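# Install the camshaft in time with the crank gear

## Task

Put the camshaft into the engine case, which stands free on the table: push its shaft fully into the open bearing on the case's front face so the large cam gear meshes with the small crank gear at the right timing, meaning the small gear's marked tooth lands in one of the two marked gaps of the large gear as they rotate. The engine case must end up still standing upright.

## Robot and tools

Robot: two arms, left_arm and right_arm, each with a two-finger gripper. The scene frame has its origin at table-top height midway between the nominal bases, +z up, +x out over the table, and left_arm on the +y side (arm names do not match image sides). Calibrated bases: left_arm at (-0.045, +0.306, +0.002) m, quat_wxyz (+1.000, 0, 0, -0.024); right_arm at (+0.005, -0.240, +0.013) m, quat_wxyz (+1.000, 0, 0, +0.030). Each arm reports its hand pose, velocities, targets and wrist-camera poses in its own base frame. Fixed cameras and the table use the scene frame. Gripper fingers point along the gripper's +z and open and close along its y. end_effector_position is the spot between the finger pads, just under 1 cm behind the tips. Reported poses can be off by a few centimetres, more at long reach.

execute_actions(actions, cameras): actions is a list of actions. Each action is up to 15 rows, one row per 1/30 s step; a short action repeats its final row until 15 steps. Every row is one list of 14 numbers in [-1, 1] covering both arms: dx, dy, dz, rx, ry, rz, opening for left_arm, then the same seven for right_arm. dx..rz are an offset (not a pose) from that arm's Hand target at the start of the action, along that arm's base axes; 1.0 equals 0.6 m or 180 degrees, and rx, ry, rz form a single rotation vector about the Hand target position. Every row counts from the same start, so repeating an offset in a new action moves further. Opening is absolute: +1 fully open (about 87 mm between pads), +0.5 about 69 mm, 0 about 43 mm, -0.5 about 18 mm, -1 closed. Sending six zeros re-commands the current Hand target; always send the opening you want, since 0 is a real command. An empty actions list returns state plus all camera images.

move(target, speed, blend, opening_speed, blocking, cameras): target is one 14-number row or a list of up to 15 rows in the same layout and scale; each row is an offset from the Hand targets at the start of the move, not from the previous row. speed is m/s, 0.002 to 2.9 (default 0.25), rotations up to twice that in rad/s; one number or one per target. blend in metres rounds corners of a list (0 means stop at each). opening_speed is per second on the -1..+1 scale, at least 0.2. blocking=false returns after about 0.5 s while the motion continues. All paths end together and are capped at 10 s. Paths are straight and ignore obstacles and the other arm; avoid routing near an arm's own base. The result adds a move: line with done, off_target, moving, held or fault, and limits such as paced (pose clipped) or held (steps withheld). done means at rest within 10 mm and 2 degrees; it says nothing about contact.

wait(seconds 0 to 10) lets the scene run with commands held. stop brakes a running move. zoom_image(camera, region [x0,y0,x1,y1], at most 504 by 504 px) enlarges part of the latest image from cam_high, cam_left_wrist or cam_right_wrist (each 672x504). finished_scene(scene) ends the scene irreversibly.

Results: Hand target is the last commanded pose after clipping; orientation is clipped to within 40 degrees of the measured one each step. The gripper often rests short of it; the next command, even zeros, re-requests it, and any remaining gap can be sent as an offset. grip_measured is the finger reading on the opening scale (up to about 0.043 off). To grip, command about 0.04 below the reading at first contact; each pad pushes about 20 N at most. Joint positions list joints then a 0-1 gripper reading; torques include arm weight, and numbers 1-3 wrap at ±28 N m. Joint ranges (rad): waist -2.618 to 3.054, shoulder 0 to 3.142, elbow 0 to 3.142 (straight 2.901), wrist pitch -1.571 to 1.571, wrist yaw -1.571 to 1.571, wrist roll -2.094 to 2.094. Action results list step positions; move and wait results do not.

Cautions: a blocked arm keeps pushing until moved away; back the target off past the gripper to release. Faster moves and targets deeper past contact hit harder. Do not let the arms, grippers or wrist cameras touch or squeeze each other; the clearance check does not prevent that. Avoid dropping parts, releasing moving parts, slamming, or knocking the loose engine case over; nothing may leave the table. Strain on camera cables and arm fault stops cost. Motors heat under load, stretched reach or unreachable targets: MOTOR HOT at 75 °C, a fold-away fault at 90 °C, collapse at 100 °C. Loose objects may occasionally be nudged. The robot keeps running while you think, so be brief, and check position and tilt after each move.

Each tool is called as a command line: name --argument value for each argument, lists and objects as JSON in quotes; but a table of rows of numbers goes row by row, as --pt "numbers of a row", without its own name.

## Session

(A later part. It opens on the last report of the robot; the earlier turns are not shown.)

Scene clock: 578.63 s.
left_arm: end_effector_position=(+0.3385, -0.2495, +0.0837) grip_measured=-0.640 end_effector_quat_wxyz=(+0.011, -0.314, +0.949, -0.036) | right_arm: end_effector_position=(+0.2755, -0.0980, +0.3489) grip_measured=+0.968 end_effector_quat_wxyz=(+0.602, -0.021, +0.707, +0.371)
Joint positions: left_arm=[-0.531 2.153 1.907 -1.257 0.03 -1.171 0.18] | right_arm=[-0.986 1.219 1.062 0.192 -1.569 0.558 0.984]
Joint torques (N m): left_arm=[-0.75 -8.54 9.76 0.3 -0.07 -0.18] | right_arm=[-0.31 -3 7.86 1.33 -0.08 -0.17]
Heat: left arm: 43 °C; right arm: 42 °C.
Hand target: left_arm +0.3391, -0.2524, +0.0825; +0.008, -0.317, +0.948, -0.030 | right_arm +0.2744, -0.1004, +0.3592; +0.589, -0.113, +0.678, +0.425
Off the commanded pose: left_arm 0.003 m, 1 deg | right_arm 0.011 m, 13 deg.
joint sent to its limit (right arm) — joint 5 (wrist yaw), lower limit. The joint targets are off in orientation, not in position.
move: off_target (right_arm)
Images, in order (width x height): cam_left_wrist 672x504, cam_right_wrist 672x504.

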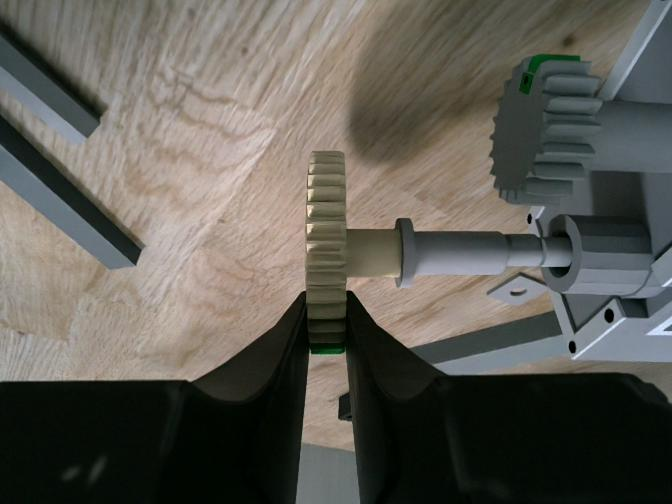

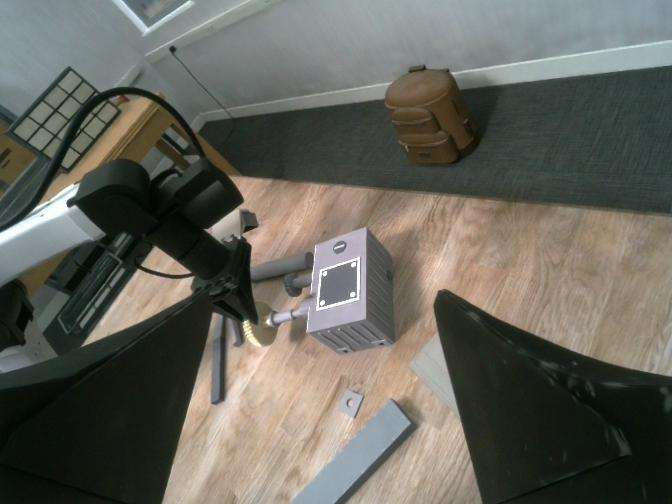

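move --target '[0.013,-0.022,0.0035,-0.009,-0.0065,0,-0.9, 0,0,0,0,0,0,1.0]' --speed 0.06 --cameras '["cam_left_wrist","cam_right_wrist"]'

zoom_image --camera "cam_left_wrist" --region '[380, 130, 672, 300]'

zoom_image --camera "cam_right_wrist" --region '[250, 260, 340, 340]'

Scene clock: 590.83 s.
left_arm: end_effector_position=(+0.3449, -0.2597, +0.0855) grip_measured=-0.640 end_effector_quat_wxyz=(+0.018, -0.313, +0.948, -0.044) | right_arm: end_effector_position=(+0.2755, -0.0980, +0.3489) grip_measured=+0.968 end_effector_quat_wxyz=(+0.602, -0.021, +0.707, +0.371)
Joint positions: left_arm=[-0.544 2.179 1.954 -1.257 0.03 -1.183 0.18] | right_arm=[-0.986 1.219 1.062 0.192 -1.569 0.558 0.984]
Joint torques (N m): left_arm=[-0.73 -8.66 9.78 0.46 0.09 -0.18] | right_arm=[-0.34 -3 7.83 1.33 -0.09 -0.16]
Motor temperatures (°C): left_arm=[23 42 41 27 26 25 27] | right_arm=[25 29 42 39 27 26 27]
Heat: left arm: 42 °C; right arm: 42 °C.
Hand target: left_arm +0.3469, -0.2654, +0.0846; +0.013, -0.317, +0.947, -0.047 | right_arm +0.2744, -0.1004, +0.3592; +0.589, -0.113, +0.678, +0.425
Off the commanded pose: left_arm 0.006 m, 1 deg | right_arm 0.011 m, 13 deg.
joint sent to its limit (right arm) — joint 5 (wrist yaw), lower limit. The joint targets are off in orientation, not in position.
move: off_target (right_arm)
Images, in order (width x height): cam_left_wrist 672x504, cam_right_wrist 672x504.

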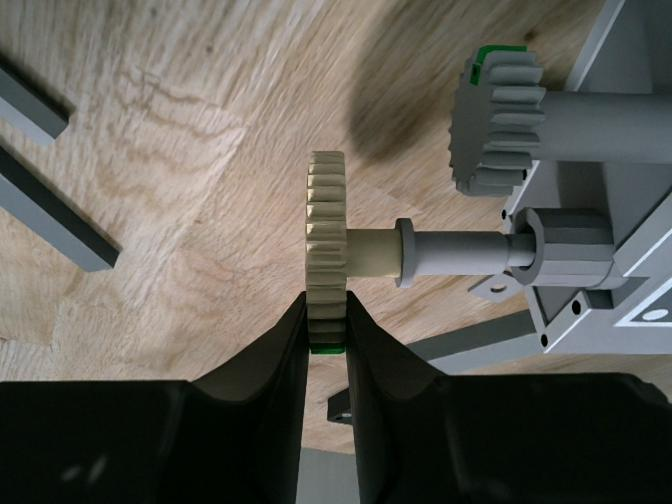

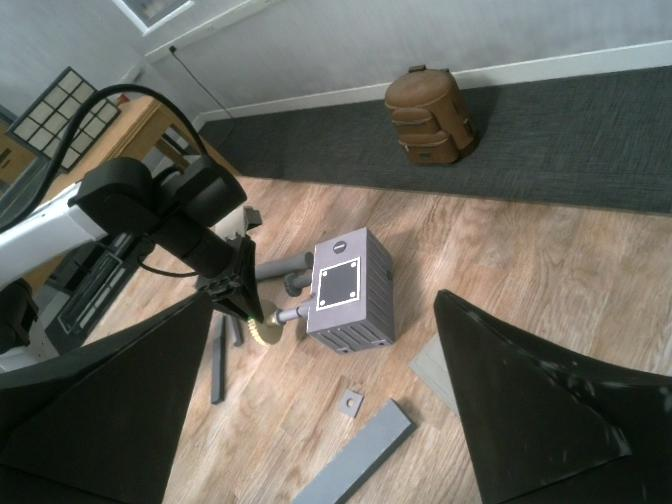

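Scaled by 1.726 from the camera's 672x504 image, which has a finer 960x720 frame.

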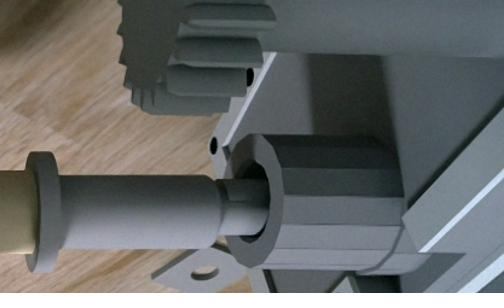

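Scaled by 5.600 from the camera's 672x504 image, which has a finer 960x720 frame.

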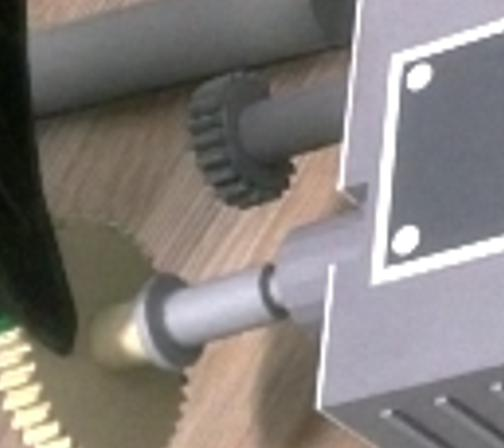

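move --pt "-0.012 0.016 -0.0045 0.0045 0.0032 0 -0.9 0 0 0 0 0 0 1.0" --pt "0.0 0.0 -0.0035 0.0045 0.0032 0 -0.9 0 0 0 0 0 0 1.0" --speed 0.06 --cameras '["cam_left_wrist","cam_right_wrist"]'

zoom_image --camera "cam_left_wrist" --region '[440, 170, 640, 310]'

zoom_image --camera "cam_right_wrist" --region '[250, 260, 340, 340]'

Scene clock: 603.63 s.
left_arm: end_effector_position=(+0.3485, -0.2644, +0.0840) grip_measured=-0.640 end_effector_quat_wxyz=(+0.018, -0.313, +0.949, -0.048) | right_arm: end_effector_position=(+0.2755, -0.0980, +0.3489) grip_measured=+0.968 end_effector_quat_wxyz=(+0.602, -0.021, +0.707, +0.371)
Joint positions: left_arm=[-0.547 2.197 1.977 -1.255 0.034 -1.185 0.18] | right_arm=[-0.986 1.219 1.062 0.192 -1.569 0.558 0.984]
Joint torques (N m): left_arm=[-0.65 -8.81 9.85 0.24 -0.02 -0.17] | right_arm=[-0.34 -3 7.86 1.34 -0.09 -0.16]
Heat: left arm: 43 °C; right arm: 42 °C.
Hand target: left_arm +0.3468, -0.2655, +0.0824; +0.011, -0.317, +0.948, -0.038 | right_arm +0.2744, -0.1004, +0.3592; +0.589, -0.113, +0.678, +0.425
Off the commanded pose: left_arm 0.002 m, 1 deg | right_arm 0.011 m, 13 deg.
joint sent to its limit (right arm) — joint 5 (wrist yaw), lower limit. The joint targets are off in orientation, not in position.
move: off_target (right_arm)
Images, in order (width x height): cam_left_wrist 672x504, cam_right_wrist 672x504.

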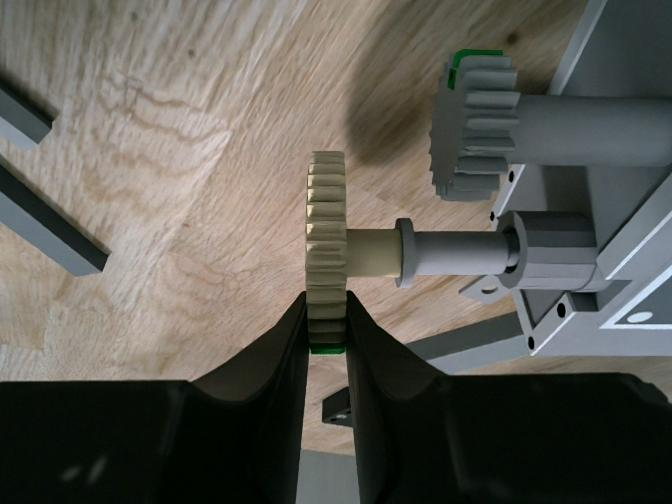

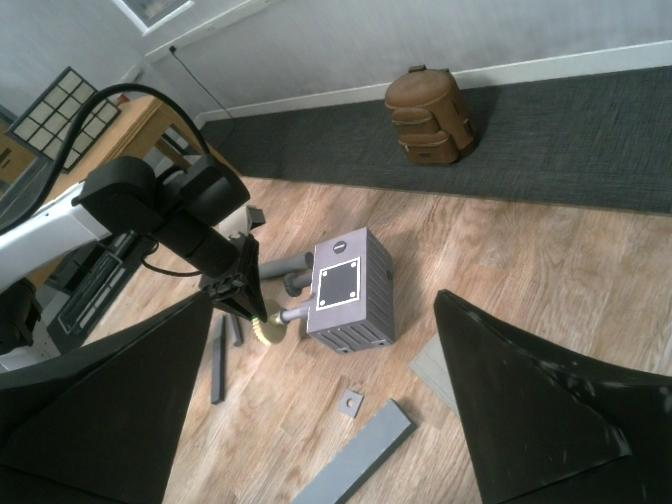

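Scaled by 2.520 from the camera's 672x504 image, which has a finer 960x720 frame.

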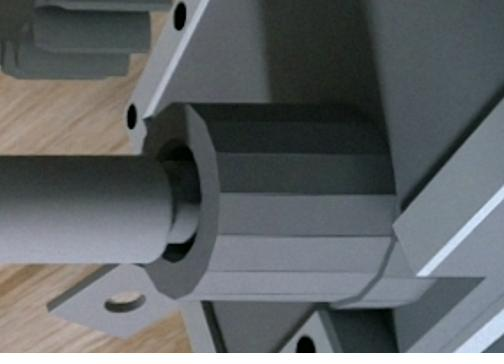

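Scaled by 5.600 from the camera's 672x504 image, which has a finer 960x720 frame.

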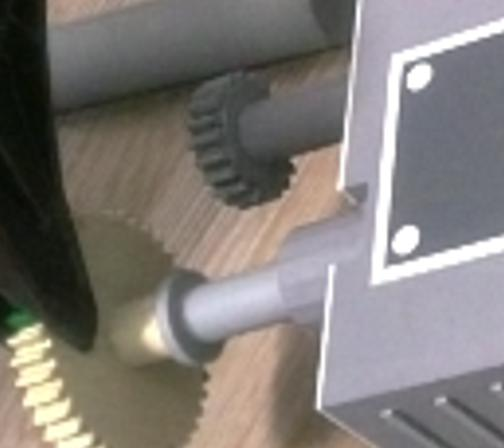

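move --target '[0.010,-0.0145,-0.0015,0,0,0,-0.9, 0,0,0,0,0,0,1.0]' --speed 0.06 --cameras '["cam_left_wrist","cam_right_wrist"]'

zoom_image --camera "cam_left_wrist" --region '[440, 170, 640, 310]'

zoom_image --camera "cam_right_wrist" --region '[250, 260, 340, 340]'

Scene clock: 614.87 s.
left_arm: end_effector_position=(+0.3538, -0.2714, +0.0837) grip_measured=-0.640 end_effector_quat_wxyz=(+0.016, -0.312, +0.949, -0.045) | right_arm: end_effector_position=(+0.2755, -0.0980, +0.3489) grip_measured=+0.968 end_effector_quat_wxyz=(+0.602, -0.021, +0.707, +0.371)
Joint positions: left_arm=[-0.554 2.244 2.052 -1.289 0.034 -1.192 0.18] | right_arm=[-0.986 1.219 1.062 0.192 -1.569 0.558 0.984]
Joint torques (N m): left_arm=[-0.91 -8.98 9.94 0.31 -0.04 -0.22] | right_arm=[-0.34 -3.03 7.84 1.34 -0.09 -0.16]
Heat: left arm: 42 °C; right arm: 42 °C.
Hand target: left_arm +0.3528, -0.2742, +0.0815; +0.010, -0.317, +0.948, -0.038 | right_arm +0.2744, -0.1004, +0.3592; +0.589, -0.113, +0.678, +0.425
Off the commanded pose: left_arm 0.004 m, 1 deg | right_arm 0.011 m, 13 deg.
joint sent to its limit (right arm) — joint 5 (wrist yaw), lower limit. The joint targets are off in orientation, not in position.
move: off_target (right_arm)
Images, in order (width x height): cam_left_wrist 672x504, cam_right_wrist 672x504.

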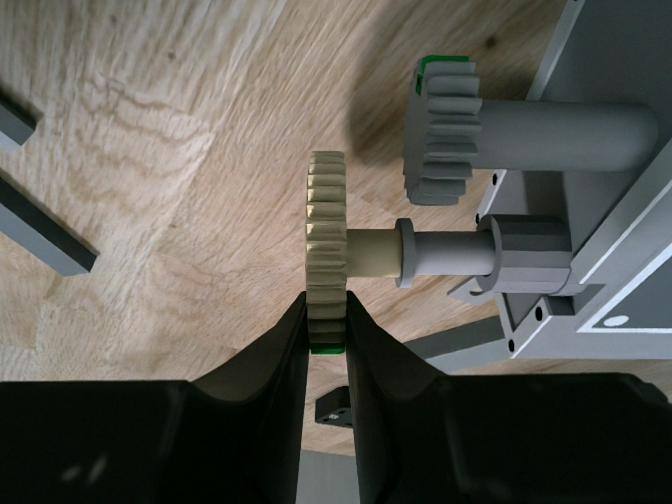

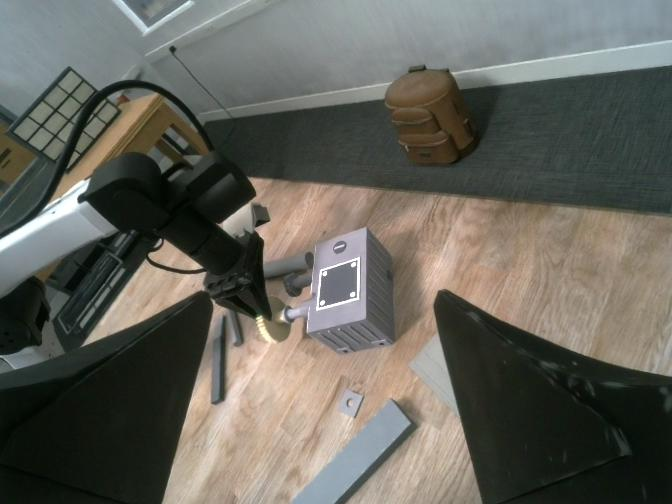

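Scaled by 2.520 from the camera's 672x504 image, which has a finer 960x720 frame.

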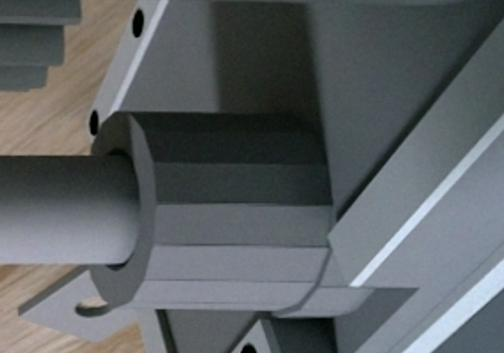

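Scaled by 5.600 from the camera's 672x504 image, which has a finer 960x720 frame.

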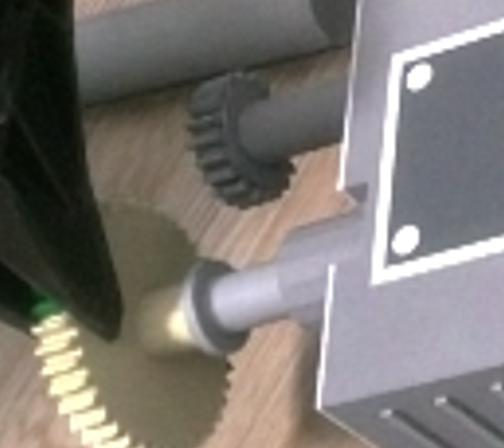

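move --target '[0.0115,-0.0165,0,0,0,0,-0.9, 0,0,0,0,0,0,1.0]' --speed 0.06 --cameras '["cam_left_wrist","cam_right_wrist"]'

zoom_image --camera "cam_left_wrist" --region '[400, 170, 600, 310]'

zoom_image --camera "cam_right_wrist" --region '[250, 260, 340, 340]'

Scene clock: 620.83 s.
left_arm: end_effector_position=(+0.3537, -0.2735, +0.0841) grip_measured=-0.639 end_effector_quat_wxyz=(+0.007, -0.310, +0.950, -0.029) | right_arm: end_effector_position=(+0.2755, -0.0980, +0.3489) grip_measured=+0.968 end_effector_quat_wxyz=(+0.602, -0.021, +0.707, +0.371)
Joint positions: left_arm=[-0.561 2.3 2.15 -1.367 0.027 -1.192 0.18] | right_arm=[-0.986 1.219 1.062 0.192 -1.569 0.558 0.984]
Joint torques (N m): left_arm=[-1.28 -9.03 10.14 0.62 0.04 -0.31] | right_arm=[-0.34 -3 7.86 1.34 -0.08 -0.16]
Heat: left arm: 43 °C; right arm: 42 °C.
Hand target: left_arm +0.3597, -0.2841, +0.0816; +0.011, -0.317, +0.948, -0.038 | right_arm +0.2744, -0.1004, +0.3592; +0.589, -0.113, +0.678, +0.425
Off the commanded pose: left_arm 0.012 m, 1 deg | right_arm 0.011 m, 13 deg.
joint sent to its limit (right arm) — joint 5 (wrist yaw), lower limit. The joint targets are off in orientation, not in position.
move: off_target (left_arm, right_arm)
Images, in order (width x height): cam_left_wrist 672x504, cam_right_wrist 672x504.

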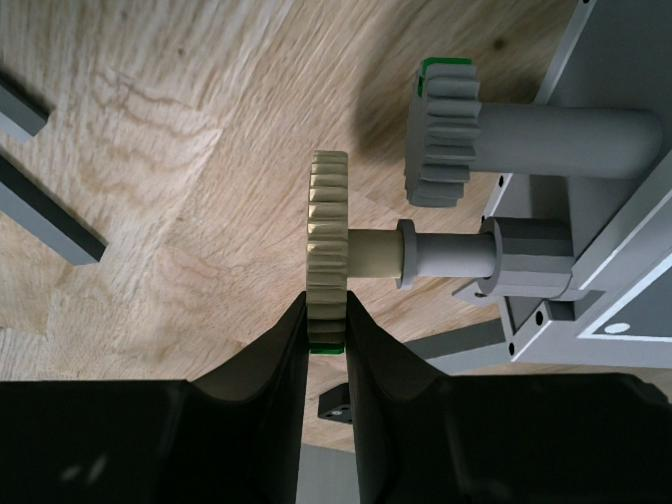

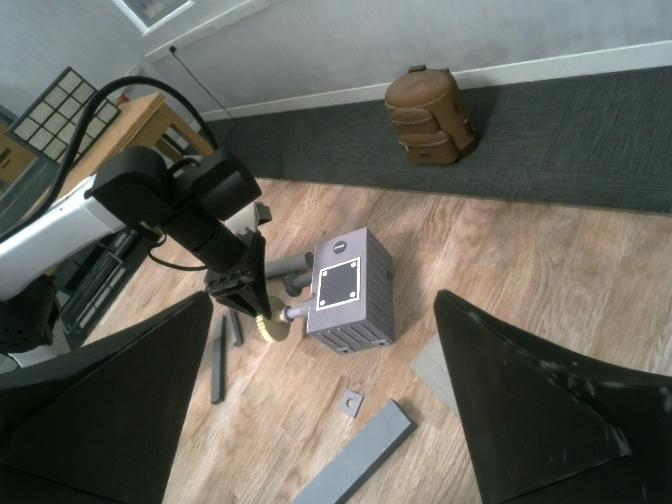

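Scaled by 2.520 from the camera's 672x504 image, which has a finer 960x720 frame.

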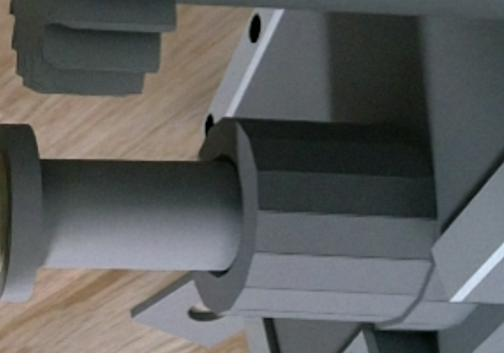

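Scaled by 5.600 from the camera's 672x504 image, which has a finer 960x720 frame.

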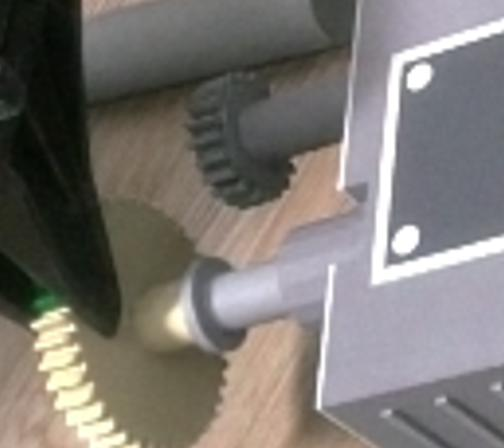

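move --target '[0.003,-0.004,0,-0.009,-0.0065,0,-0.9, 0,0,0,0,0,0,1.0]' --speed 0.06

move --target '[0.007,-0.01,0,-0.003,-0.002,0,-0.9, 0,0,0,0,0,0,1.0]' --speed 0.06 --cameras '["cam_left_wrist","cam_right_wrist"]'

zoom_image --camera "cam_left_wrist" --region '[400, 170, 600, 310]'

zoom_image --camera "cam_right_wrist" --region '[250, 260, 340, 340]'

Scene clock: 631.57 s.
left_arm: end_effector_position=(+0.3538, -0.2735, +0.0838) grip_measured=-0.639 end_effector_quat_wxyz=(+0.007, -0.310, +0.950, -0.029) | right_arm: end_effector_position=(+0.2755, -0.0980, +0.3489) grip_measured=+0.968 end_effector_quat_wxyz=(+0.602, -0.021, +0.707, +0.371)
Joint positions: left_arm=[-0.561 2.3 2.148 -1.365 0.027 -1.192 0.18] | right_arm=[-0.986 1.219 1.062 0.192 -1.569 0.558 0.984]
Joint torques (N m): left_arm=[-1.02 -11.04 5.94 1.13 0.19 -0.29] | right_arm=[-0.32 -3.02 7.84 1.34 -0.1 -0.16]
Heat: left arm: 43 °C; right arm: 42 °C.
Hand target: left_arm +0.3614, -0.2865, +0.0815; +0.016, -0.316, +0.947, -0.055 | right_arm +0.2744, -0.1004, +0.3592; +0.589, -0.113, +0.678, +0.425
Off the commanded pose: left_arm 0.015 m, 3 deg | right_arm 0.011 m, 13 deg.
joint sent to its limit (right arm) — joint 5 (wrist yaw), lower limit. The joint targets are off in orientation, not in position.
move: off_target (left_arm, right_arm)

Scene clock: 632.27 s.
left_arm: end_effector_position=(+0.3538, -0.2735, +0.0838) grip_measured=-0.639 end_effector_quat_wxyz=(+0.007, -0.310, +0.950, -0.029) | right_arm: end_effector_position=(+0.2755, -0.0980, +0.3489) grip_measured=+0.968 end_effector_quat_wxyz=(+0.602, -0.021, +0.707, +0.371)
Joint positions: left_arm=[-0.561 2.3 2.148 -1.365 0.027 -1.192 0.18] | right_arm=[-0.986 1.219 1.062 0.192 -1.569 0.558 0.984]
Joint torques (N m): left_arm=[-1.43 -9.58 8.92 1.13 0.25 -0.33] | right_arm=[-0.32 -3.02 7.84 1.34 -0.08 -0.16]
Heat: left arm: 43 °C; right arm: 42 °C.
Hand target: left_arm +0.3656, -0.2925, +0.0815; +0.017, -0.316, +0.947, -0.060 | right_arm +0.2744, -0.1004, +0.3592; +0.589, -0.113, +0.678, +0.425
Off the commanded pose: left_arm 0.022 m, 4 deg | right_arm 0.011 m, 13 deg.
joint sent to its limit (right arm) — joint 5 (wrist yaw), lower limit. The joint targets are off in orientation, not in position.
move: off_target (left_arm, right_arm)
Images, in order (width x height): cam_left_wrist 672x504, cam_right_wrist 672x504.

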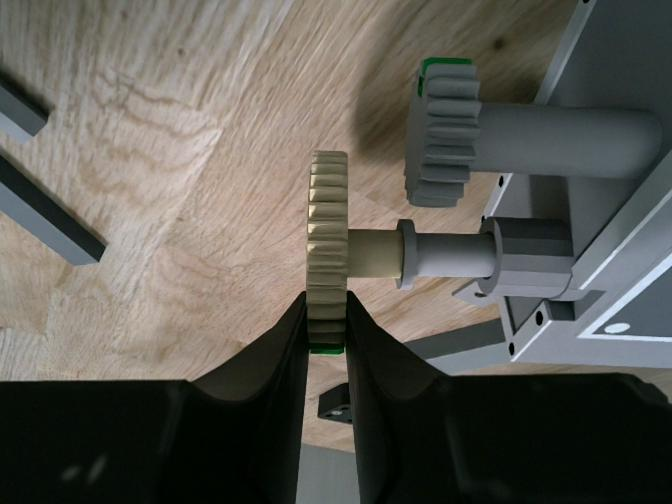

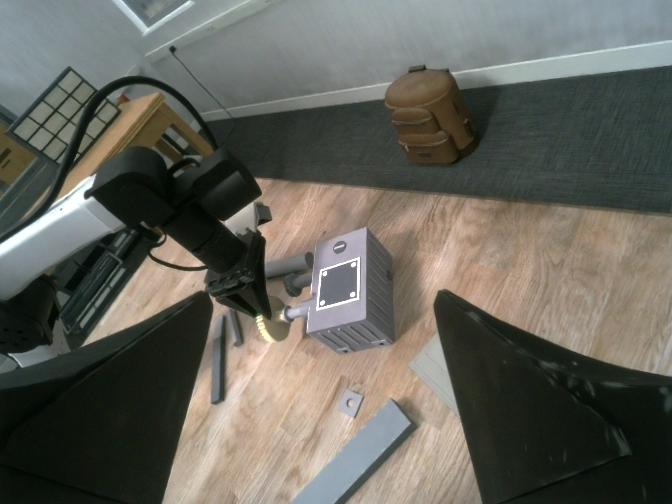

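Scaled by 2.520 from the camera's 672x504 image, which has a finer 960x720 frame.

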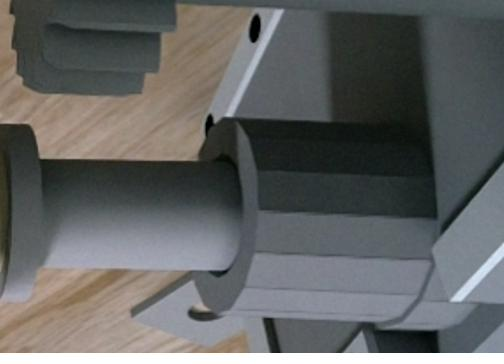

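Scaled by 5.600 from the camera's 672x504 image, which has a finer 960x720 frame.

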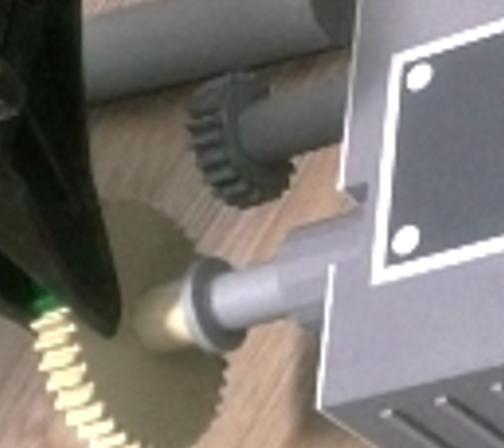

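move --target '[-0.0054,-0.004,0,0,0,0,-0.9, 0,0,0,0,0,0,1.0]' --speed 0.06

move --target '[-0.0054,-0.004,0,0,0,0,-0.9, 0,0,0,0,0,0,1.0]' --speed 0.06

move --target '[-0.0,-0.00,-0.01,0,0,0,-0.9, 0,0,0,0,0,0,1.0]' --speed 0.06 --cameras '["cam_left_wrist","cam_right_wrist"]'

zoom_image --camera "cam_left_wrist" --region '[400, 170, 600, 310]'

Scene clock: 645.30 s.
left_arm: end_effector_position=(+0.3537, -0.2739, +0.0838) grip_measured=-0.639 end_effector_quat_wxyz=(+0.007, -0.310, +0.950, -0.029) | right_arm: end_effector_position=(+0.2755, -0.0980, +0.3489) grip_measured=+0.968 end_effector_quat_wxyz=(+0.602, -0.021, +0.707, +0.371)
Joint positions: left_arm=[-0.562 2.3 2.148 -1.365 0.027 -1.192 0.18] | right_arm=[-0.986 1.219 1.062 0.192 -1.569 0.558 0.984]
Joint torques (N m): left_arm=[-2.17 -10.13 7.83 1.17 0.25 -0.4] | right_arm=[-0.34 -3.02 7.84 1.33 -0.09 -0.16]
Heat: left arm: 44 °C; right arm: 42 °C.
Hand target: left_arm +0.3625, -0.2949, +0.0815; +0.017, -0.316, +0.947, -0.060 | right_arm +0.2744, -0.1004, +0.3592; +0.589, -0.113, +0.678, +0.425
Off the commanded pose: left_arm 0.023 m, 4 deg | right_arm 0.011 m, 13 deg.
joint sent to its limit (right arm) — joint 5 (wrist yaw), lower limit. The joint targets are off in orientation, not in position.
move: off_target (left_arm, right_arm)

Scene clock: 646.10 s.
left_arm: end_effector_position=(+0.3529, -0.2759, +0.0837) grip_measured=-0.639 end_effector_quat_wxyz=(+0.008, -0.313, +0.949, -0.029) | right_arm: end_effector_position=(+0.2755, -0.0980, +0.3489) grip_measured=+0.968 end_effector_quat_wxyz=(+0.602, -0.021, +0.707, +0.371)
Joint positions: left_arm=[-0.567 2.3 2.148 -1.364 0.025 -1.204 0.181] | right_arm=[-0.986 1.219 1.062 0.192 -1.569 0.558 0.984]
Joint torques (N m): left_arm=[-2.48 -10.65 6.74 1.2 0.26 -0.37] | right_arm=[-0.31 -3.03 7.83 1.34 -0.09 -0.17]
Heat: left arm: 44 °C; right arm: 42 °C.
Hand target: left_arm +0.3592, -0.2973, +0.0815; +0.017, -0.316, +0.947, -0.060 | right_arm +0.2744, -0.1004, +0.3592; +0.589, -0.113, +0.678, +0.425
Off the commanded pose: left_arm 0.022 m, 4 deg | right_arm 0.011 m, 13 deg.
joint sent to its limit (right arm) — joint 5 (wrist yaw), lower limit. The joint targets are off in orientation, not in position.
move: off_target (left_arm, right_arm)

Scene clock: 646.83 s.
left_arm: end_effector_position=(+0.3533, -0.2762, +0.0824) grip_measured=-0.637 end_effector_quat_wxyz=(+0.008, -0.313, +0.949, -0.030) | right_arm: end_effector_position=(+0.2755, -0.0980, +0.3489) grip_measured=+0.968 end_effector_quat_wxyz=(+0.602, -0.021, +0.707, +0.371)
Joint positions: left_arm=[-0.567 2.3 2.143 -1.358 0.025 -1.205 0.182] | right_arm=[-0.986 1.219 1.062 0.192 -1.569 0.558 0.984]
Joint torques (N m): left_arm=[-2.47 -10.7 4.89 1.37 0.26 -0.36] | right_arm=[-0.35 -3.03 7.84 1.33 -0.09 -0.17]
Heat: left arm: 44 °C; right arm: 42 °C.
Hand target: left_arm +0.3592, -0.2973, +0.0756; +0.017, -0.316, +0.947, -0.060 | right_arm +0.2744, -0.1004, +0.3592; +0.589, -0.113, +0.678, +0.425
Off the commanded pose: left_arm 0.023 m, 4 deg | right_arm 0.011 m, 13 deg.
joint sent to its limit (right arm) — joint 5 (wrist yaw), lower limit. The joint targets are off in orientation, not in position.
move: off_target (left_arm, right_arm)
Images, in order (width x height): cam_left_wrist 672x504, cam_right_wrist 672x504.

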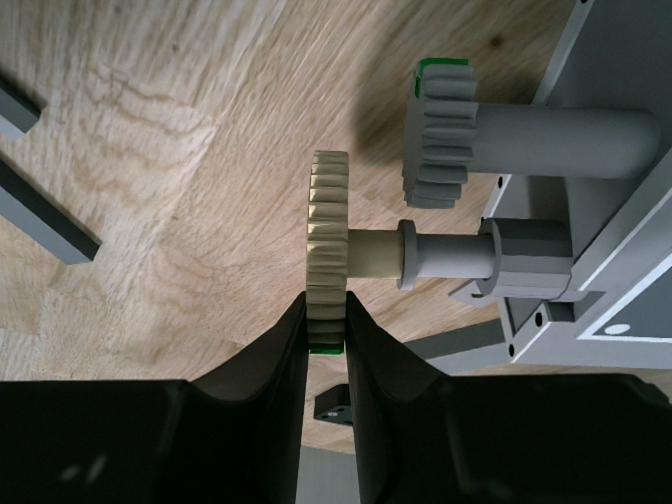

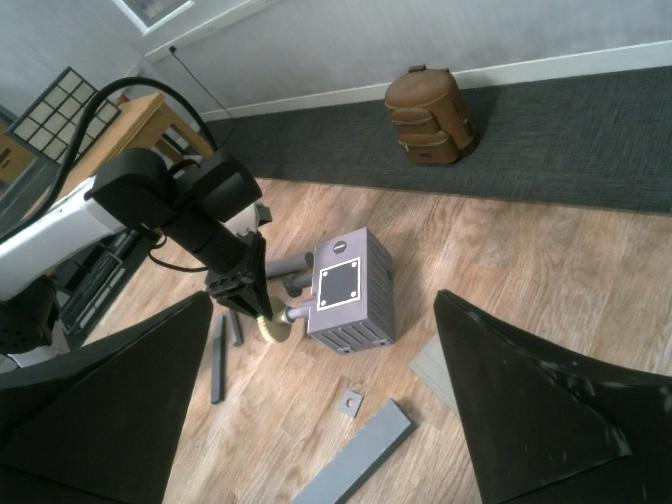

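Scaled by 2.520 from the camera's 672x504 image, which has a finer 960x720 frame.

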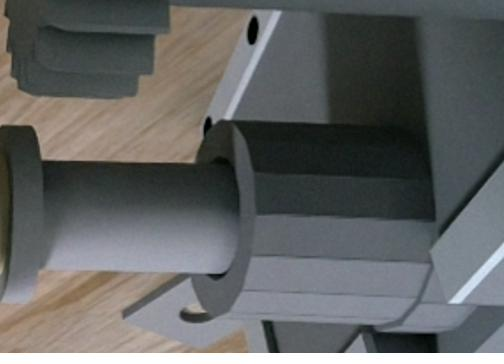

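move --target '[-0.0087,0.0305,0.009,0,0,0,-0.9, -0.034,0.389,-0.334,-0.127,-0.076,-0.087,-1.0]' --speed 0.2 --cameras '["all"]'

Scene clock: 684.93 s.
left_arm: end_effector_position=(+0.3547, -0.2774, +0.0824) grip_measured=-0.640 end_effector_quat_wxyz=(+0.020, -0.310, +0.949, -0.053) | right_arm: end_effector_position=(+0.2540, +0.1327, +0.1630) grip_measured=-1.000 end_effector_quat_wxyz=(+0.681, -0.182, +0.685, +0.186)
Joint positions: left_arm=[-0.563 2.244 2.046 -1.266 0.037 -1.197 0.18] | right_arm=[0.407 0.495 0.122 0.37 -0.12 0.007 0]
Joint torques (N m): left_arm=[-0.12 -11.62 4.72 0.83 0.14 -0.18] | right_arm=[0.9 1.51 4.37 2 0.12 -0.11]
Motor temperatures (°C): left_arm=[23 49 38 30 26 25 27] | right_arm=[25 28 43 39 27 26 27]
Heat: left arm: 49 °C; right arm: 43 °C.
Hand target: left_arm +0.3540, -0.2790, +0.0810; +0.017, -0.316, +0.947, -0.060 | right_arm +0.2541, +0.1329, +0.1588; +0.683, -0.183, +0.683, +0.183
Off the commanded pose: left_arm 0.002 m, 1 deg | right_arm 0.004 m, 0 deg.
move: done

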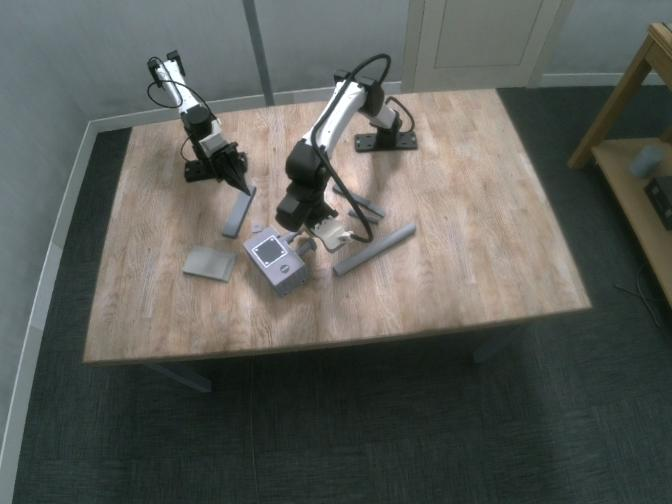

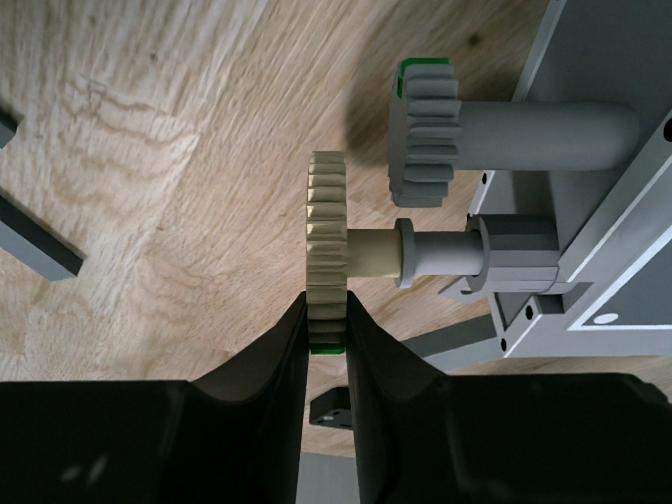

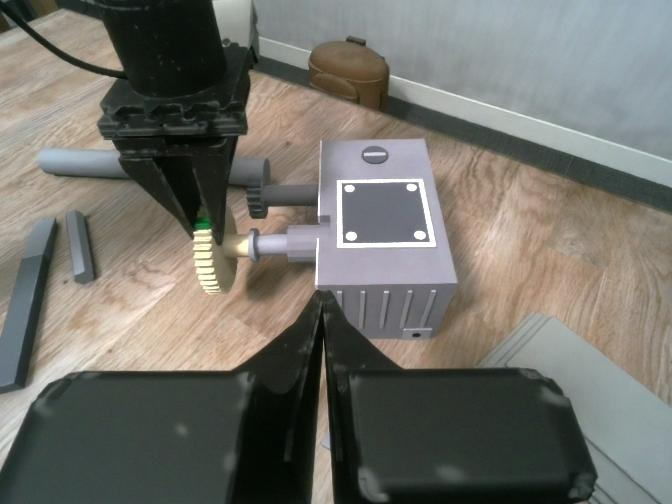

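Great view. And it appears it moved in further.

zoom_image --camera "cam_right_wrist" --region '[180, 150, 340, 310]'

zoom_image --camera "cam_left_wrist" --region '[380, 170, 580, 310]'

Scaled by 3.150 from the camera's 672x504 image, which has a finer 960x720 frame.

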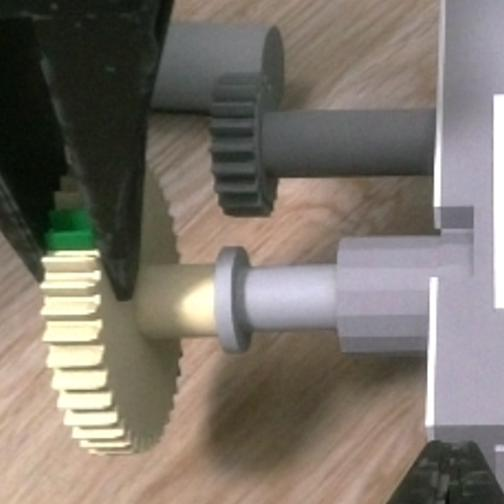

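Scaled by 2.520 from the camera's 672x504 image, which has a finer 960x720 frame.

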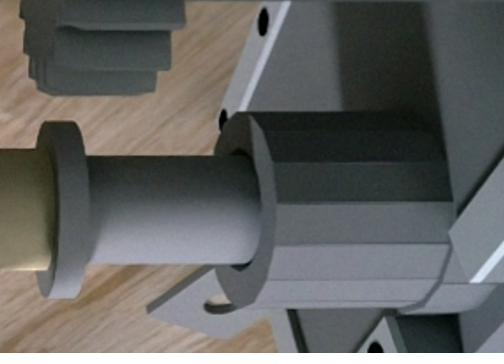

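move --target '[0.0118,-0.0162,0,0,0,0,-0.9, 0,0,0,0,0,0,-1.0]' --speed 0.06 --cameras '["cam_left_wrist","cam_right_wrist"]'

zoom_image --camera "cam_right_wrist" --region '[180, 150, 340, 310]'

zoom_image --camera "cam_left_wrist" --region '[380, 170, 580, 310]'

Scene clock: 700.07 s.
left_arm: end_effector_position=(+0.3563, -0.2785, +0.0835) grip_measured=-0.640 end_effector_quat_wxyz=(+0.018, -0.310, +0.949, -0.051) | right_arm: end_effector_position=(+0.2541, +0.1326, +0.1631) grip_measured=-1.000 end_effector_quat_wxyz=(+0.681, -0.182, +0.684, +0.186)
Joint positions: left_arm=[-0.563 2.261 2.079 -1.287 0.037 -1.197 0.18] | right_arm=[0.407 0.495 0.122 0.37 -0.119 0.007 0]
Joint torques (N m): left_arm=[-1.1 -8.83 10.02 0.69 0.12 -0.28] | right_arm=[0.88 1.5 4.38 2 0.12 -0.11]
Heat: left arm: 51 °C; right arm: 42 °C.
Hand target: left_arm +0.3611, -0.2887, +0.0809; +0.017, -0.316, +0.947, -0.060 | right_arm +0.2541, +0.1330, +0.1587; +0.682, -0.183, +0.683, +0.183
Off the commanded pose: left_arm 0.012 m, 1 deg | right_arm 0.004 m, 0 deg.
move: off_target (left_arm)
Images, in order (width x height): cam_left_wrist 672x504, cam_right_wrist 672x504.

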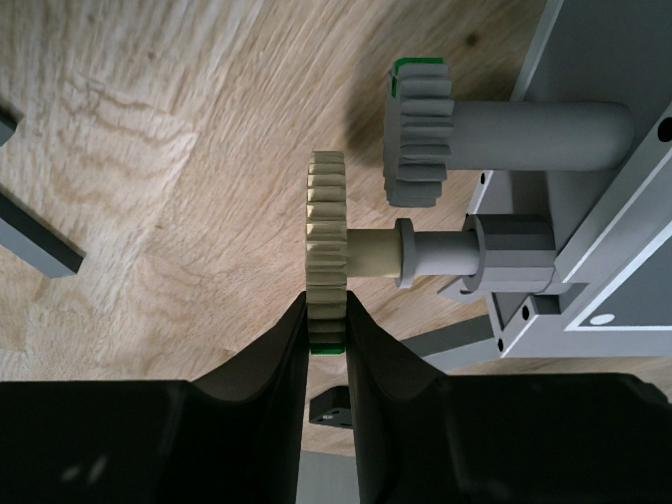

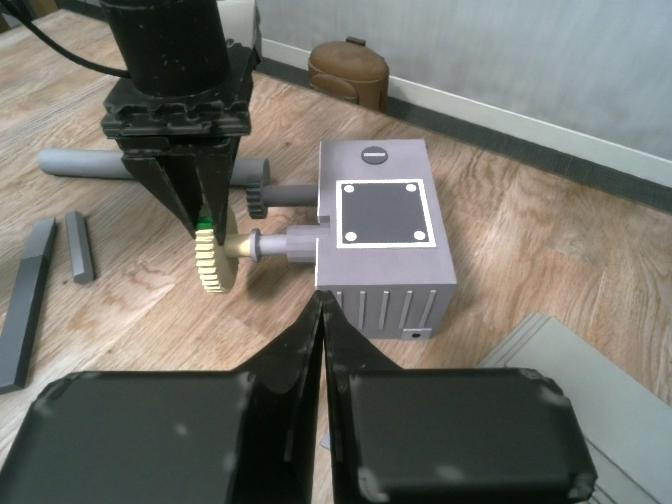

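Scaled by 3.150 from the camera's 672x504 image, which has a finer 960x720 frame.

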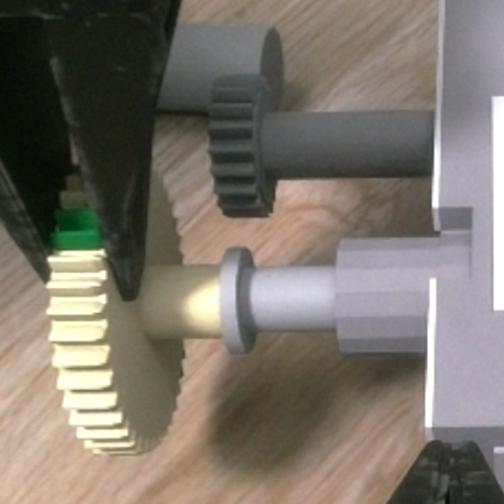

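Scaled by 2.520 from the camera's 672x504 image, which has a finer 960x720 frame.

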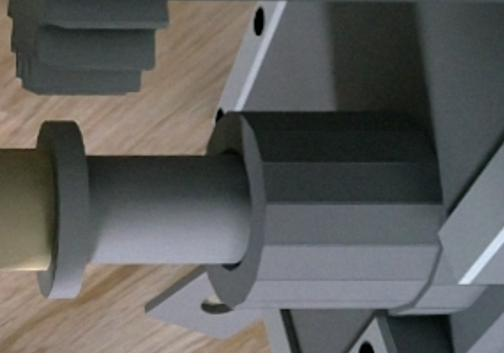

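move --target '[0.0118,-0.0162,0,-0.001,-0.001,0,-0.9, 0,0,0,0,0,0,-1.0]' --speed 0.06

move --target '[0.006,-0.0082,0,-0.002,-0.0015,0,-0.9, 0,0,0,0,0,0,-1.0]' --speed 0.06 --cameras '["cam_left_wrist","cam_right_wrist"]'

zoom_image --camera "cam_right_wrist" --region '[180, 150, 340, 310]'

zoom_image --camera "cam_left_wrist" --region '[380, 170, 580, 310]'

Scene clock: 706.97 s.
left_arm: end_effector_position=(+0.3627, -0.2884, +0.0840) grip_measured=-0.640 end_effector_quat_wxyz=(+0.019, -0.308, +0.950, -0.052) | right_arm: end_effector_position=(+0.2541, +0.1326, +0.1631) grip_measured=-1.000 end_effector_quat_wxyz=(+0.681, -0.182, +0.684, +0.186)
Joint positions: left_arm=[-0.574 2.316 2.174 -1.324 0.037 -1.203 0.18] | right_arm=[0.407 0.495 0.122 0.37 -0.119 0.007 0]
Joint torques (N m): left_arm=[-0.91 -9.14 9.99 0.73 0.12 -0.31] | right_arm=[0.88 1.51 4.38 2 0.12 -0.11]
Heat: left arm: 50 °C; right arm: 42 °C.
Hand target: left_arm +0.3682, -0.2984, +0.0810; +0.018, -0.316, +0.946, -0.062 | right_arm +0.2541, +0.1330, +0.1587; +0.682, -0.183, +0.683, +0.183
Off the commanded pose: left_arm 0.012 m, 2 deg | right_arm 0.004 m, 0 deg.
move: off_target (left_arm)

Scene clock: 707.77 s.
left_arm: end_effector_position=(+0.3630, -0.2894, +0.0839) grip_measured=-0.640 end_effector_quat_wxyz=(+0.015, -0.308, +0.950, -0.048) | right_arm: end_effector_position=(+0.2541, +0.1326, +0.1631) grip_measured=-1.000 end_effector_quat_wxyz=(+0.681, -0.182, +0.684, +0.186)
Joint positions: left_arm=[-0.575 2.337 2.21 -1.35 0.037 -1.204 0.18] | right_arm=[0.407 0.495 0.122 0.37 -0.119 0.007 0]
Joint torques (N m): left_arm=[-1.11 -9.13 10.13 0.89 0.15 -0.33] | right_arm=[0.9 1.48 4.37 2 0.12 -0.11]
Heat: left arm: 50 °C; right arm: 42 °C.
Hand target: left_arm +0.3718, -0.3034, +0.0809; +0.019, -0.316, +0.946, -0.066 | right_arm +0.2541, +0.1330, +0.1587; +0.682, -0.183, +0.683, +0.183
Off the commanded pose: left_arm 0.017 m, 2 deg | right_arm 0.004 m, 0 deg.
move: off_target (left_arm)
Images, in order (width x height): cam_left_wrist 672x504, cam_right_wrist 672x504.

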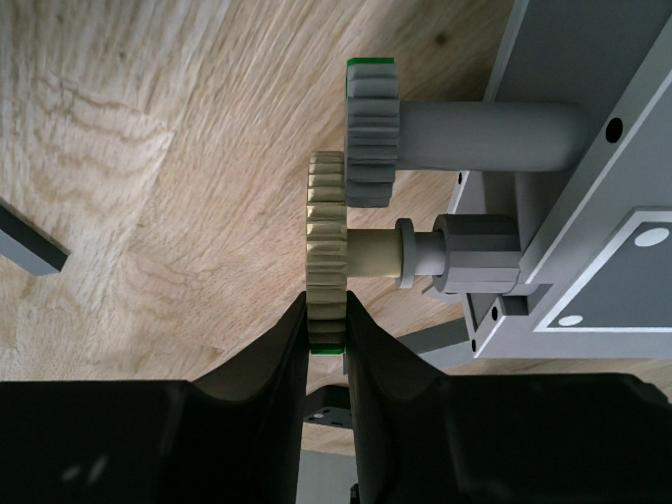

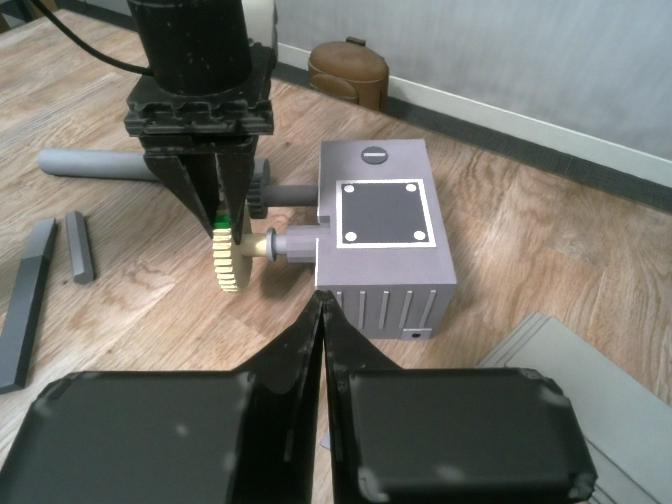

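Scaled by 3.150 from the camera's 672x504 image, which has a finer 960x720 frame.

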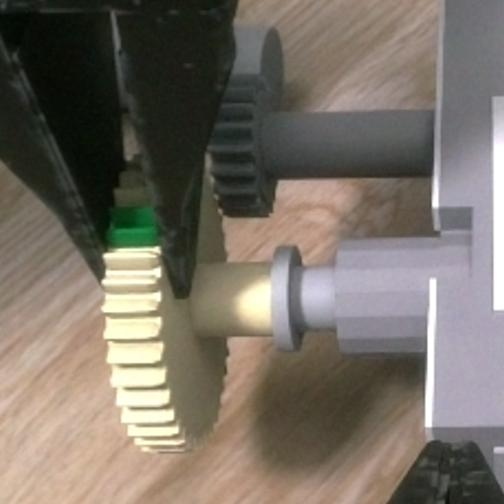

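Scaled by 2.520 from the camera's 672x504 image, which has a finer 960x720 frame.

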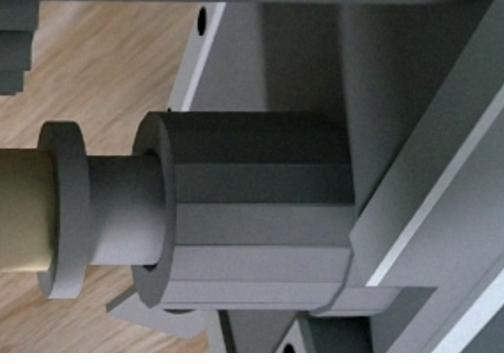

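move --target '[0.0,0.0,0,0.0065,-0.009,0,-0.9, 0,0,0,0,0,0,-1.0]' --speed 0.05

move --target '[0.0,0.0,0,0.0065,-0.009,0,-0.9, 0,0,0,0,0,0,-1.0]' --speed 0.05 --cameras '["cam_left_wrist","cam_right_wrist"]'

zoom_image --camera "cam_left_wrist" --region '[290, 130, 490, 370]'

Scene clock: 727.70 s.
left_arm: end_effector_position=(+0.3631, -0.2906, +0.0833) grip_measured=-0.640 end_effector_quat_wxyz=(+0.021, -0.309, +0.950, -0.044) | right_arm: end_effector_position=(+0.2541, +0.1326, +0.1631) grip_measured=-1.000 end_effector_quat_wxyz=(+0.681, -0.182, +0.684, +0.186)
Joint positions: left_arm=[-0.583 2.337 2.21 -1.348 0.022 -1.213 0.18] | right_arm=[0.407 0.495 0.122 0.37 -0.119 0.007 0]
Joint torques (N m): left_arm=[-1.59 -10.32 8.16 1.06 -0.09 -0.32] | right_arm=[0.88 1.5 4.36 2 0.12 -0.11]
Motor temperatures (°C): left_arm=[23 47 41 28 26 25 27] | right_arm=[25 28 41 44 27 26 27]
Heat: left arm: 47 °C; right arm: 44 °C.
Hand target: left_arm +0.3719, -0.3033, +0.0809; +0.036, -0.315, +0.946, -0.061 | right_arm +0.2541, +0.1330, +0.1587; +0.682, -0.183, +0.683, +0.183
Off the commanded pose: left_arm 0.016 m, 3 deg | right_arm 0.004 m, 0 deg.
move: off_target (left_arm)

Scene clock: 728.53 s.
left_arm: end_effector_position=(+0.3647, -0.2938, +0.0828) grip_measured=-0.640 end_effector_quat_wxyz=(+0.034, -0.308, +0.950, -0.043) | right_arm: end_effector_position=(+0.2541, +0.1326, +0.1631) grip_measured=-1.000 end_effector_quat_wxyz=(+0.681, -0.182, +0.684, +0.186)
Joint positions: left_arm=[-0.595 2.337 2.21 -1.335 -0.002 -1.223 0.18] | right_arm=[0.407 0.495 0.122 0.37 -0.119 0.007 0]
Joint torques (N m): left_arm=[-1.58 -11.41 6.26 1.14 -0.23 -0.3] | right_arm=[0.9 1.51 4.37 2 0.12 -0.11]
Heat: left arm: 47 °C; right arm: 44 °C.
Hand target: left_arm +0.3718, -0.3033, +0.0810; +0.053, -0.314, +0.946, -0.056 | right_arm +0.2541, +0.1330, +0.1587; +0.682, -0.183, +0.683, +0.183
Off the commanded pose: left_arm 0.012 m, 3 deg | right_arm 0.004 m, 0 deg.
move: off_target (left_arm)
Images, in order (width x height): cam_left_wrist 672x504, cam_right_wrist 672x504.

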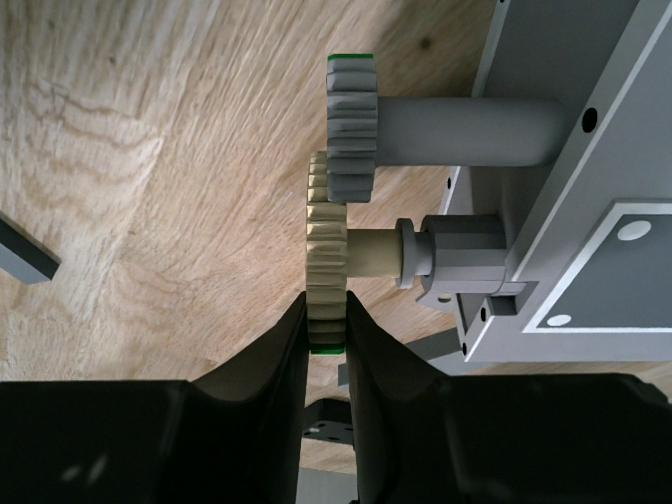

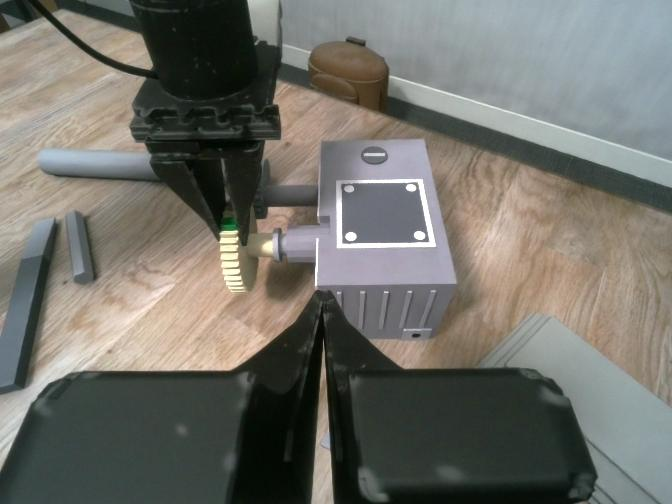

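Scaled by 2.100 from the camera's 672x504 image, which has a finer 960x720 frame.

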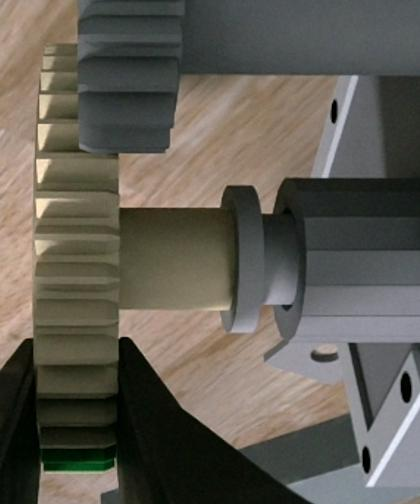

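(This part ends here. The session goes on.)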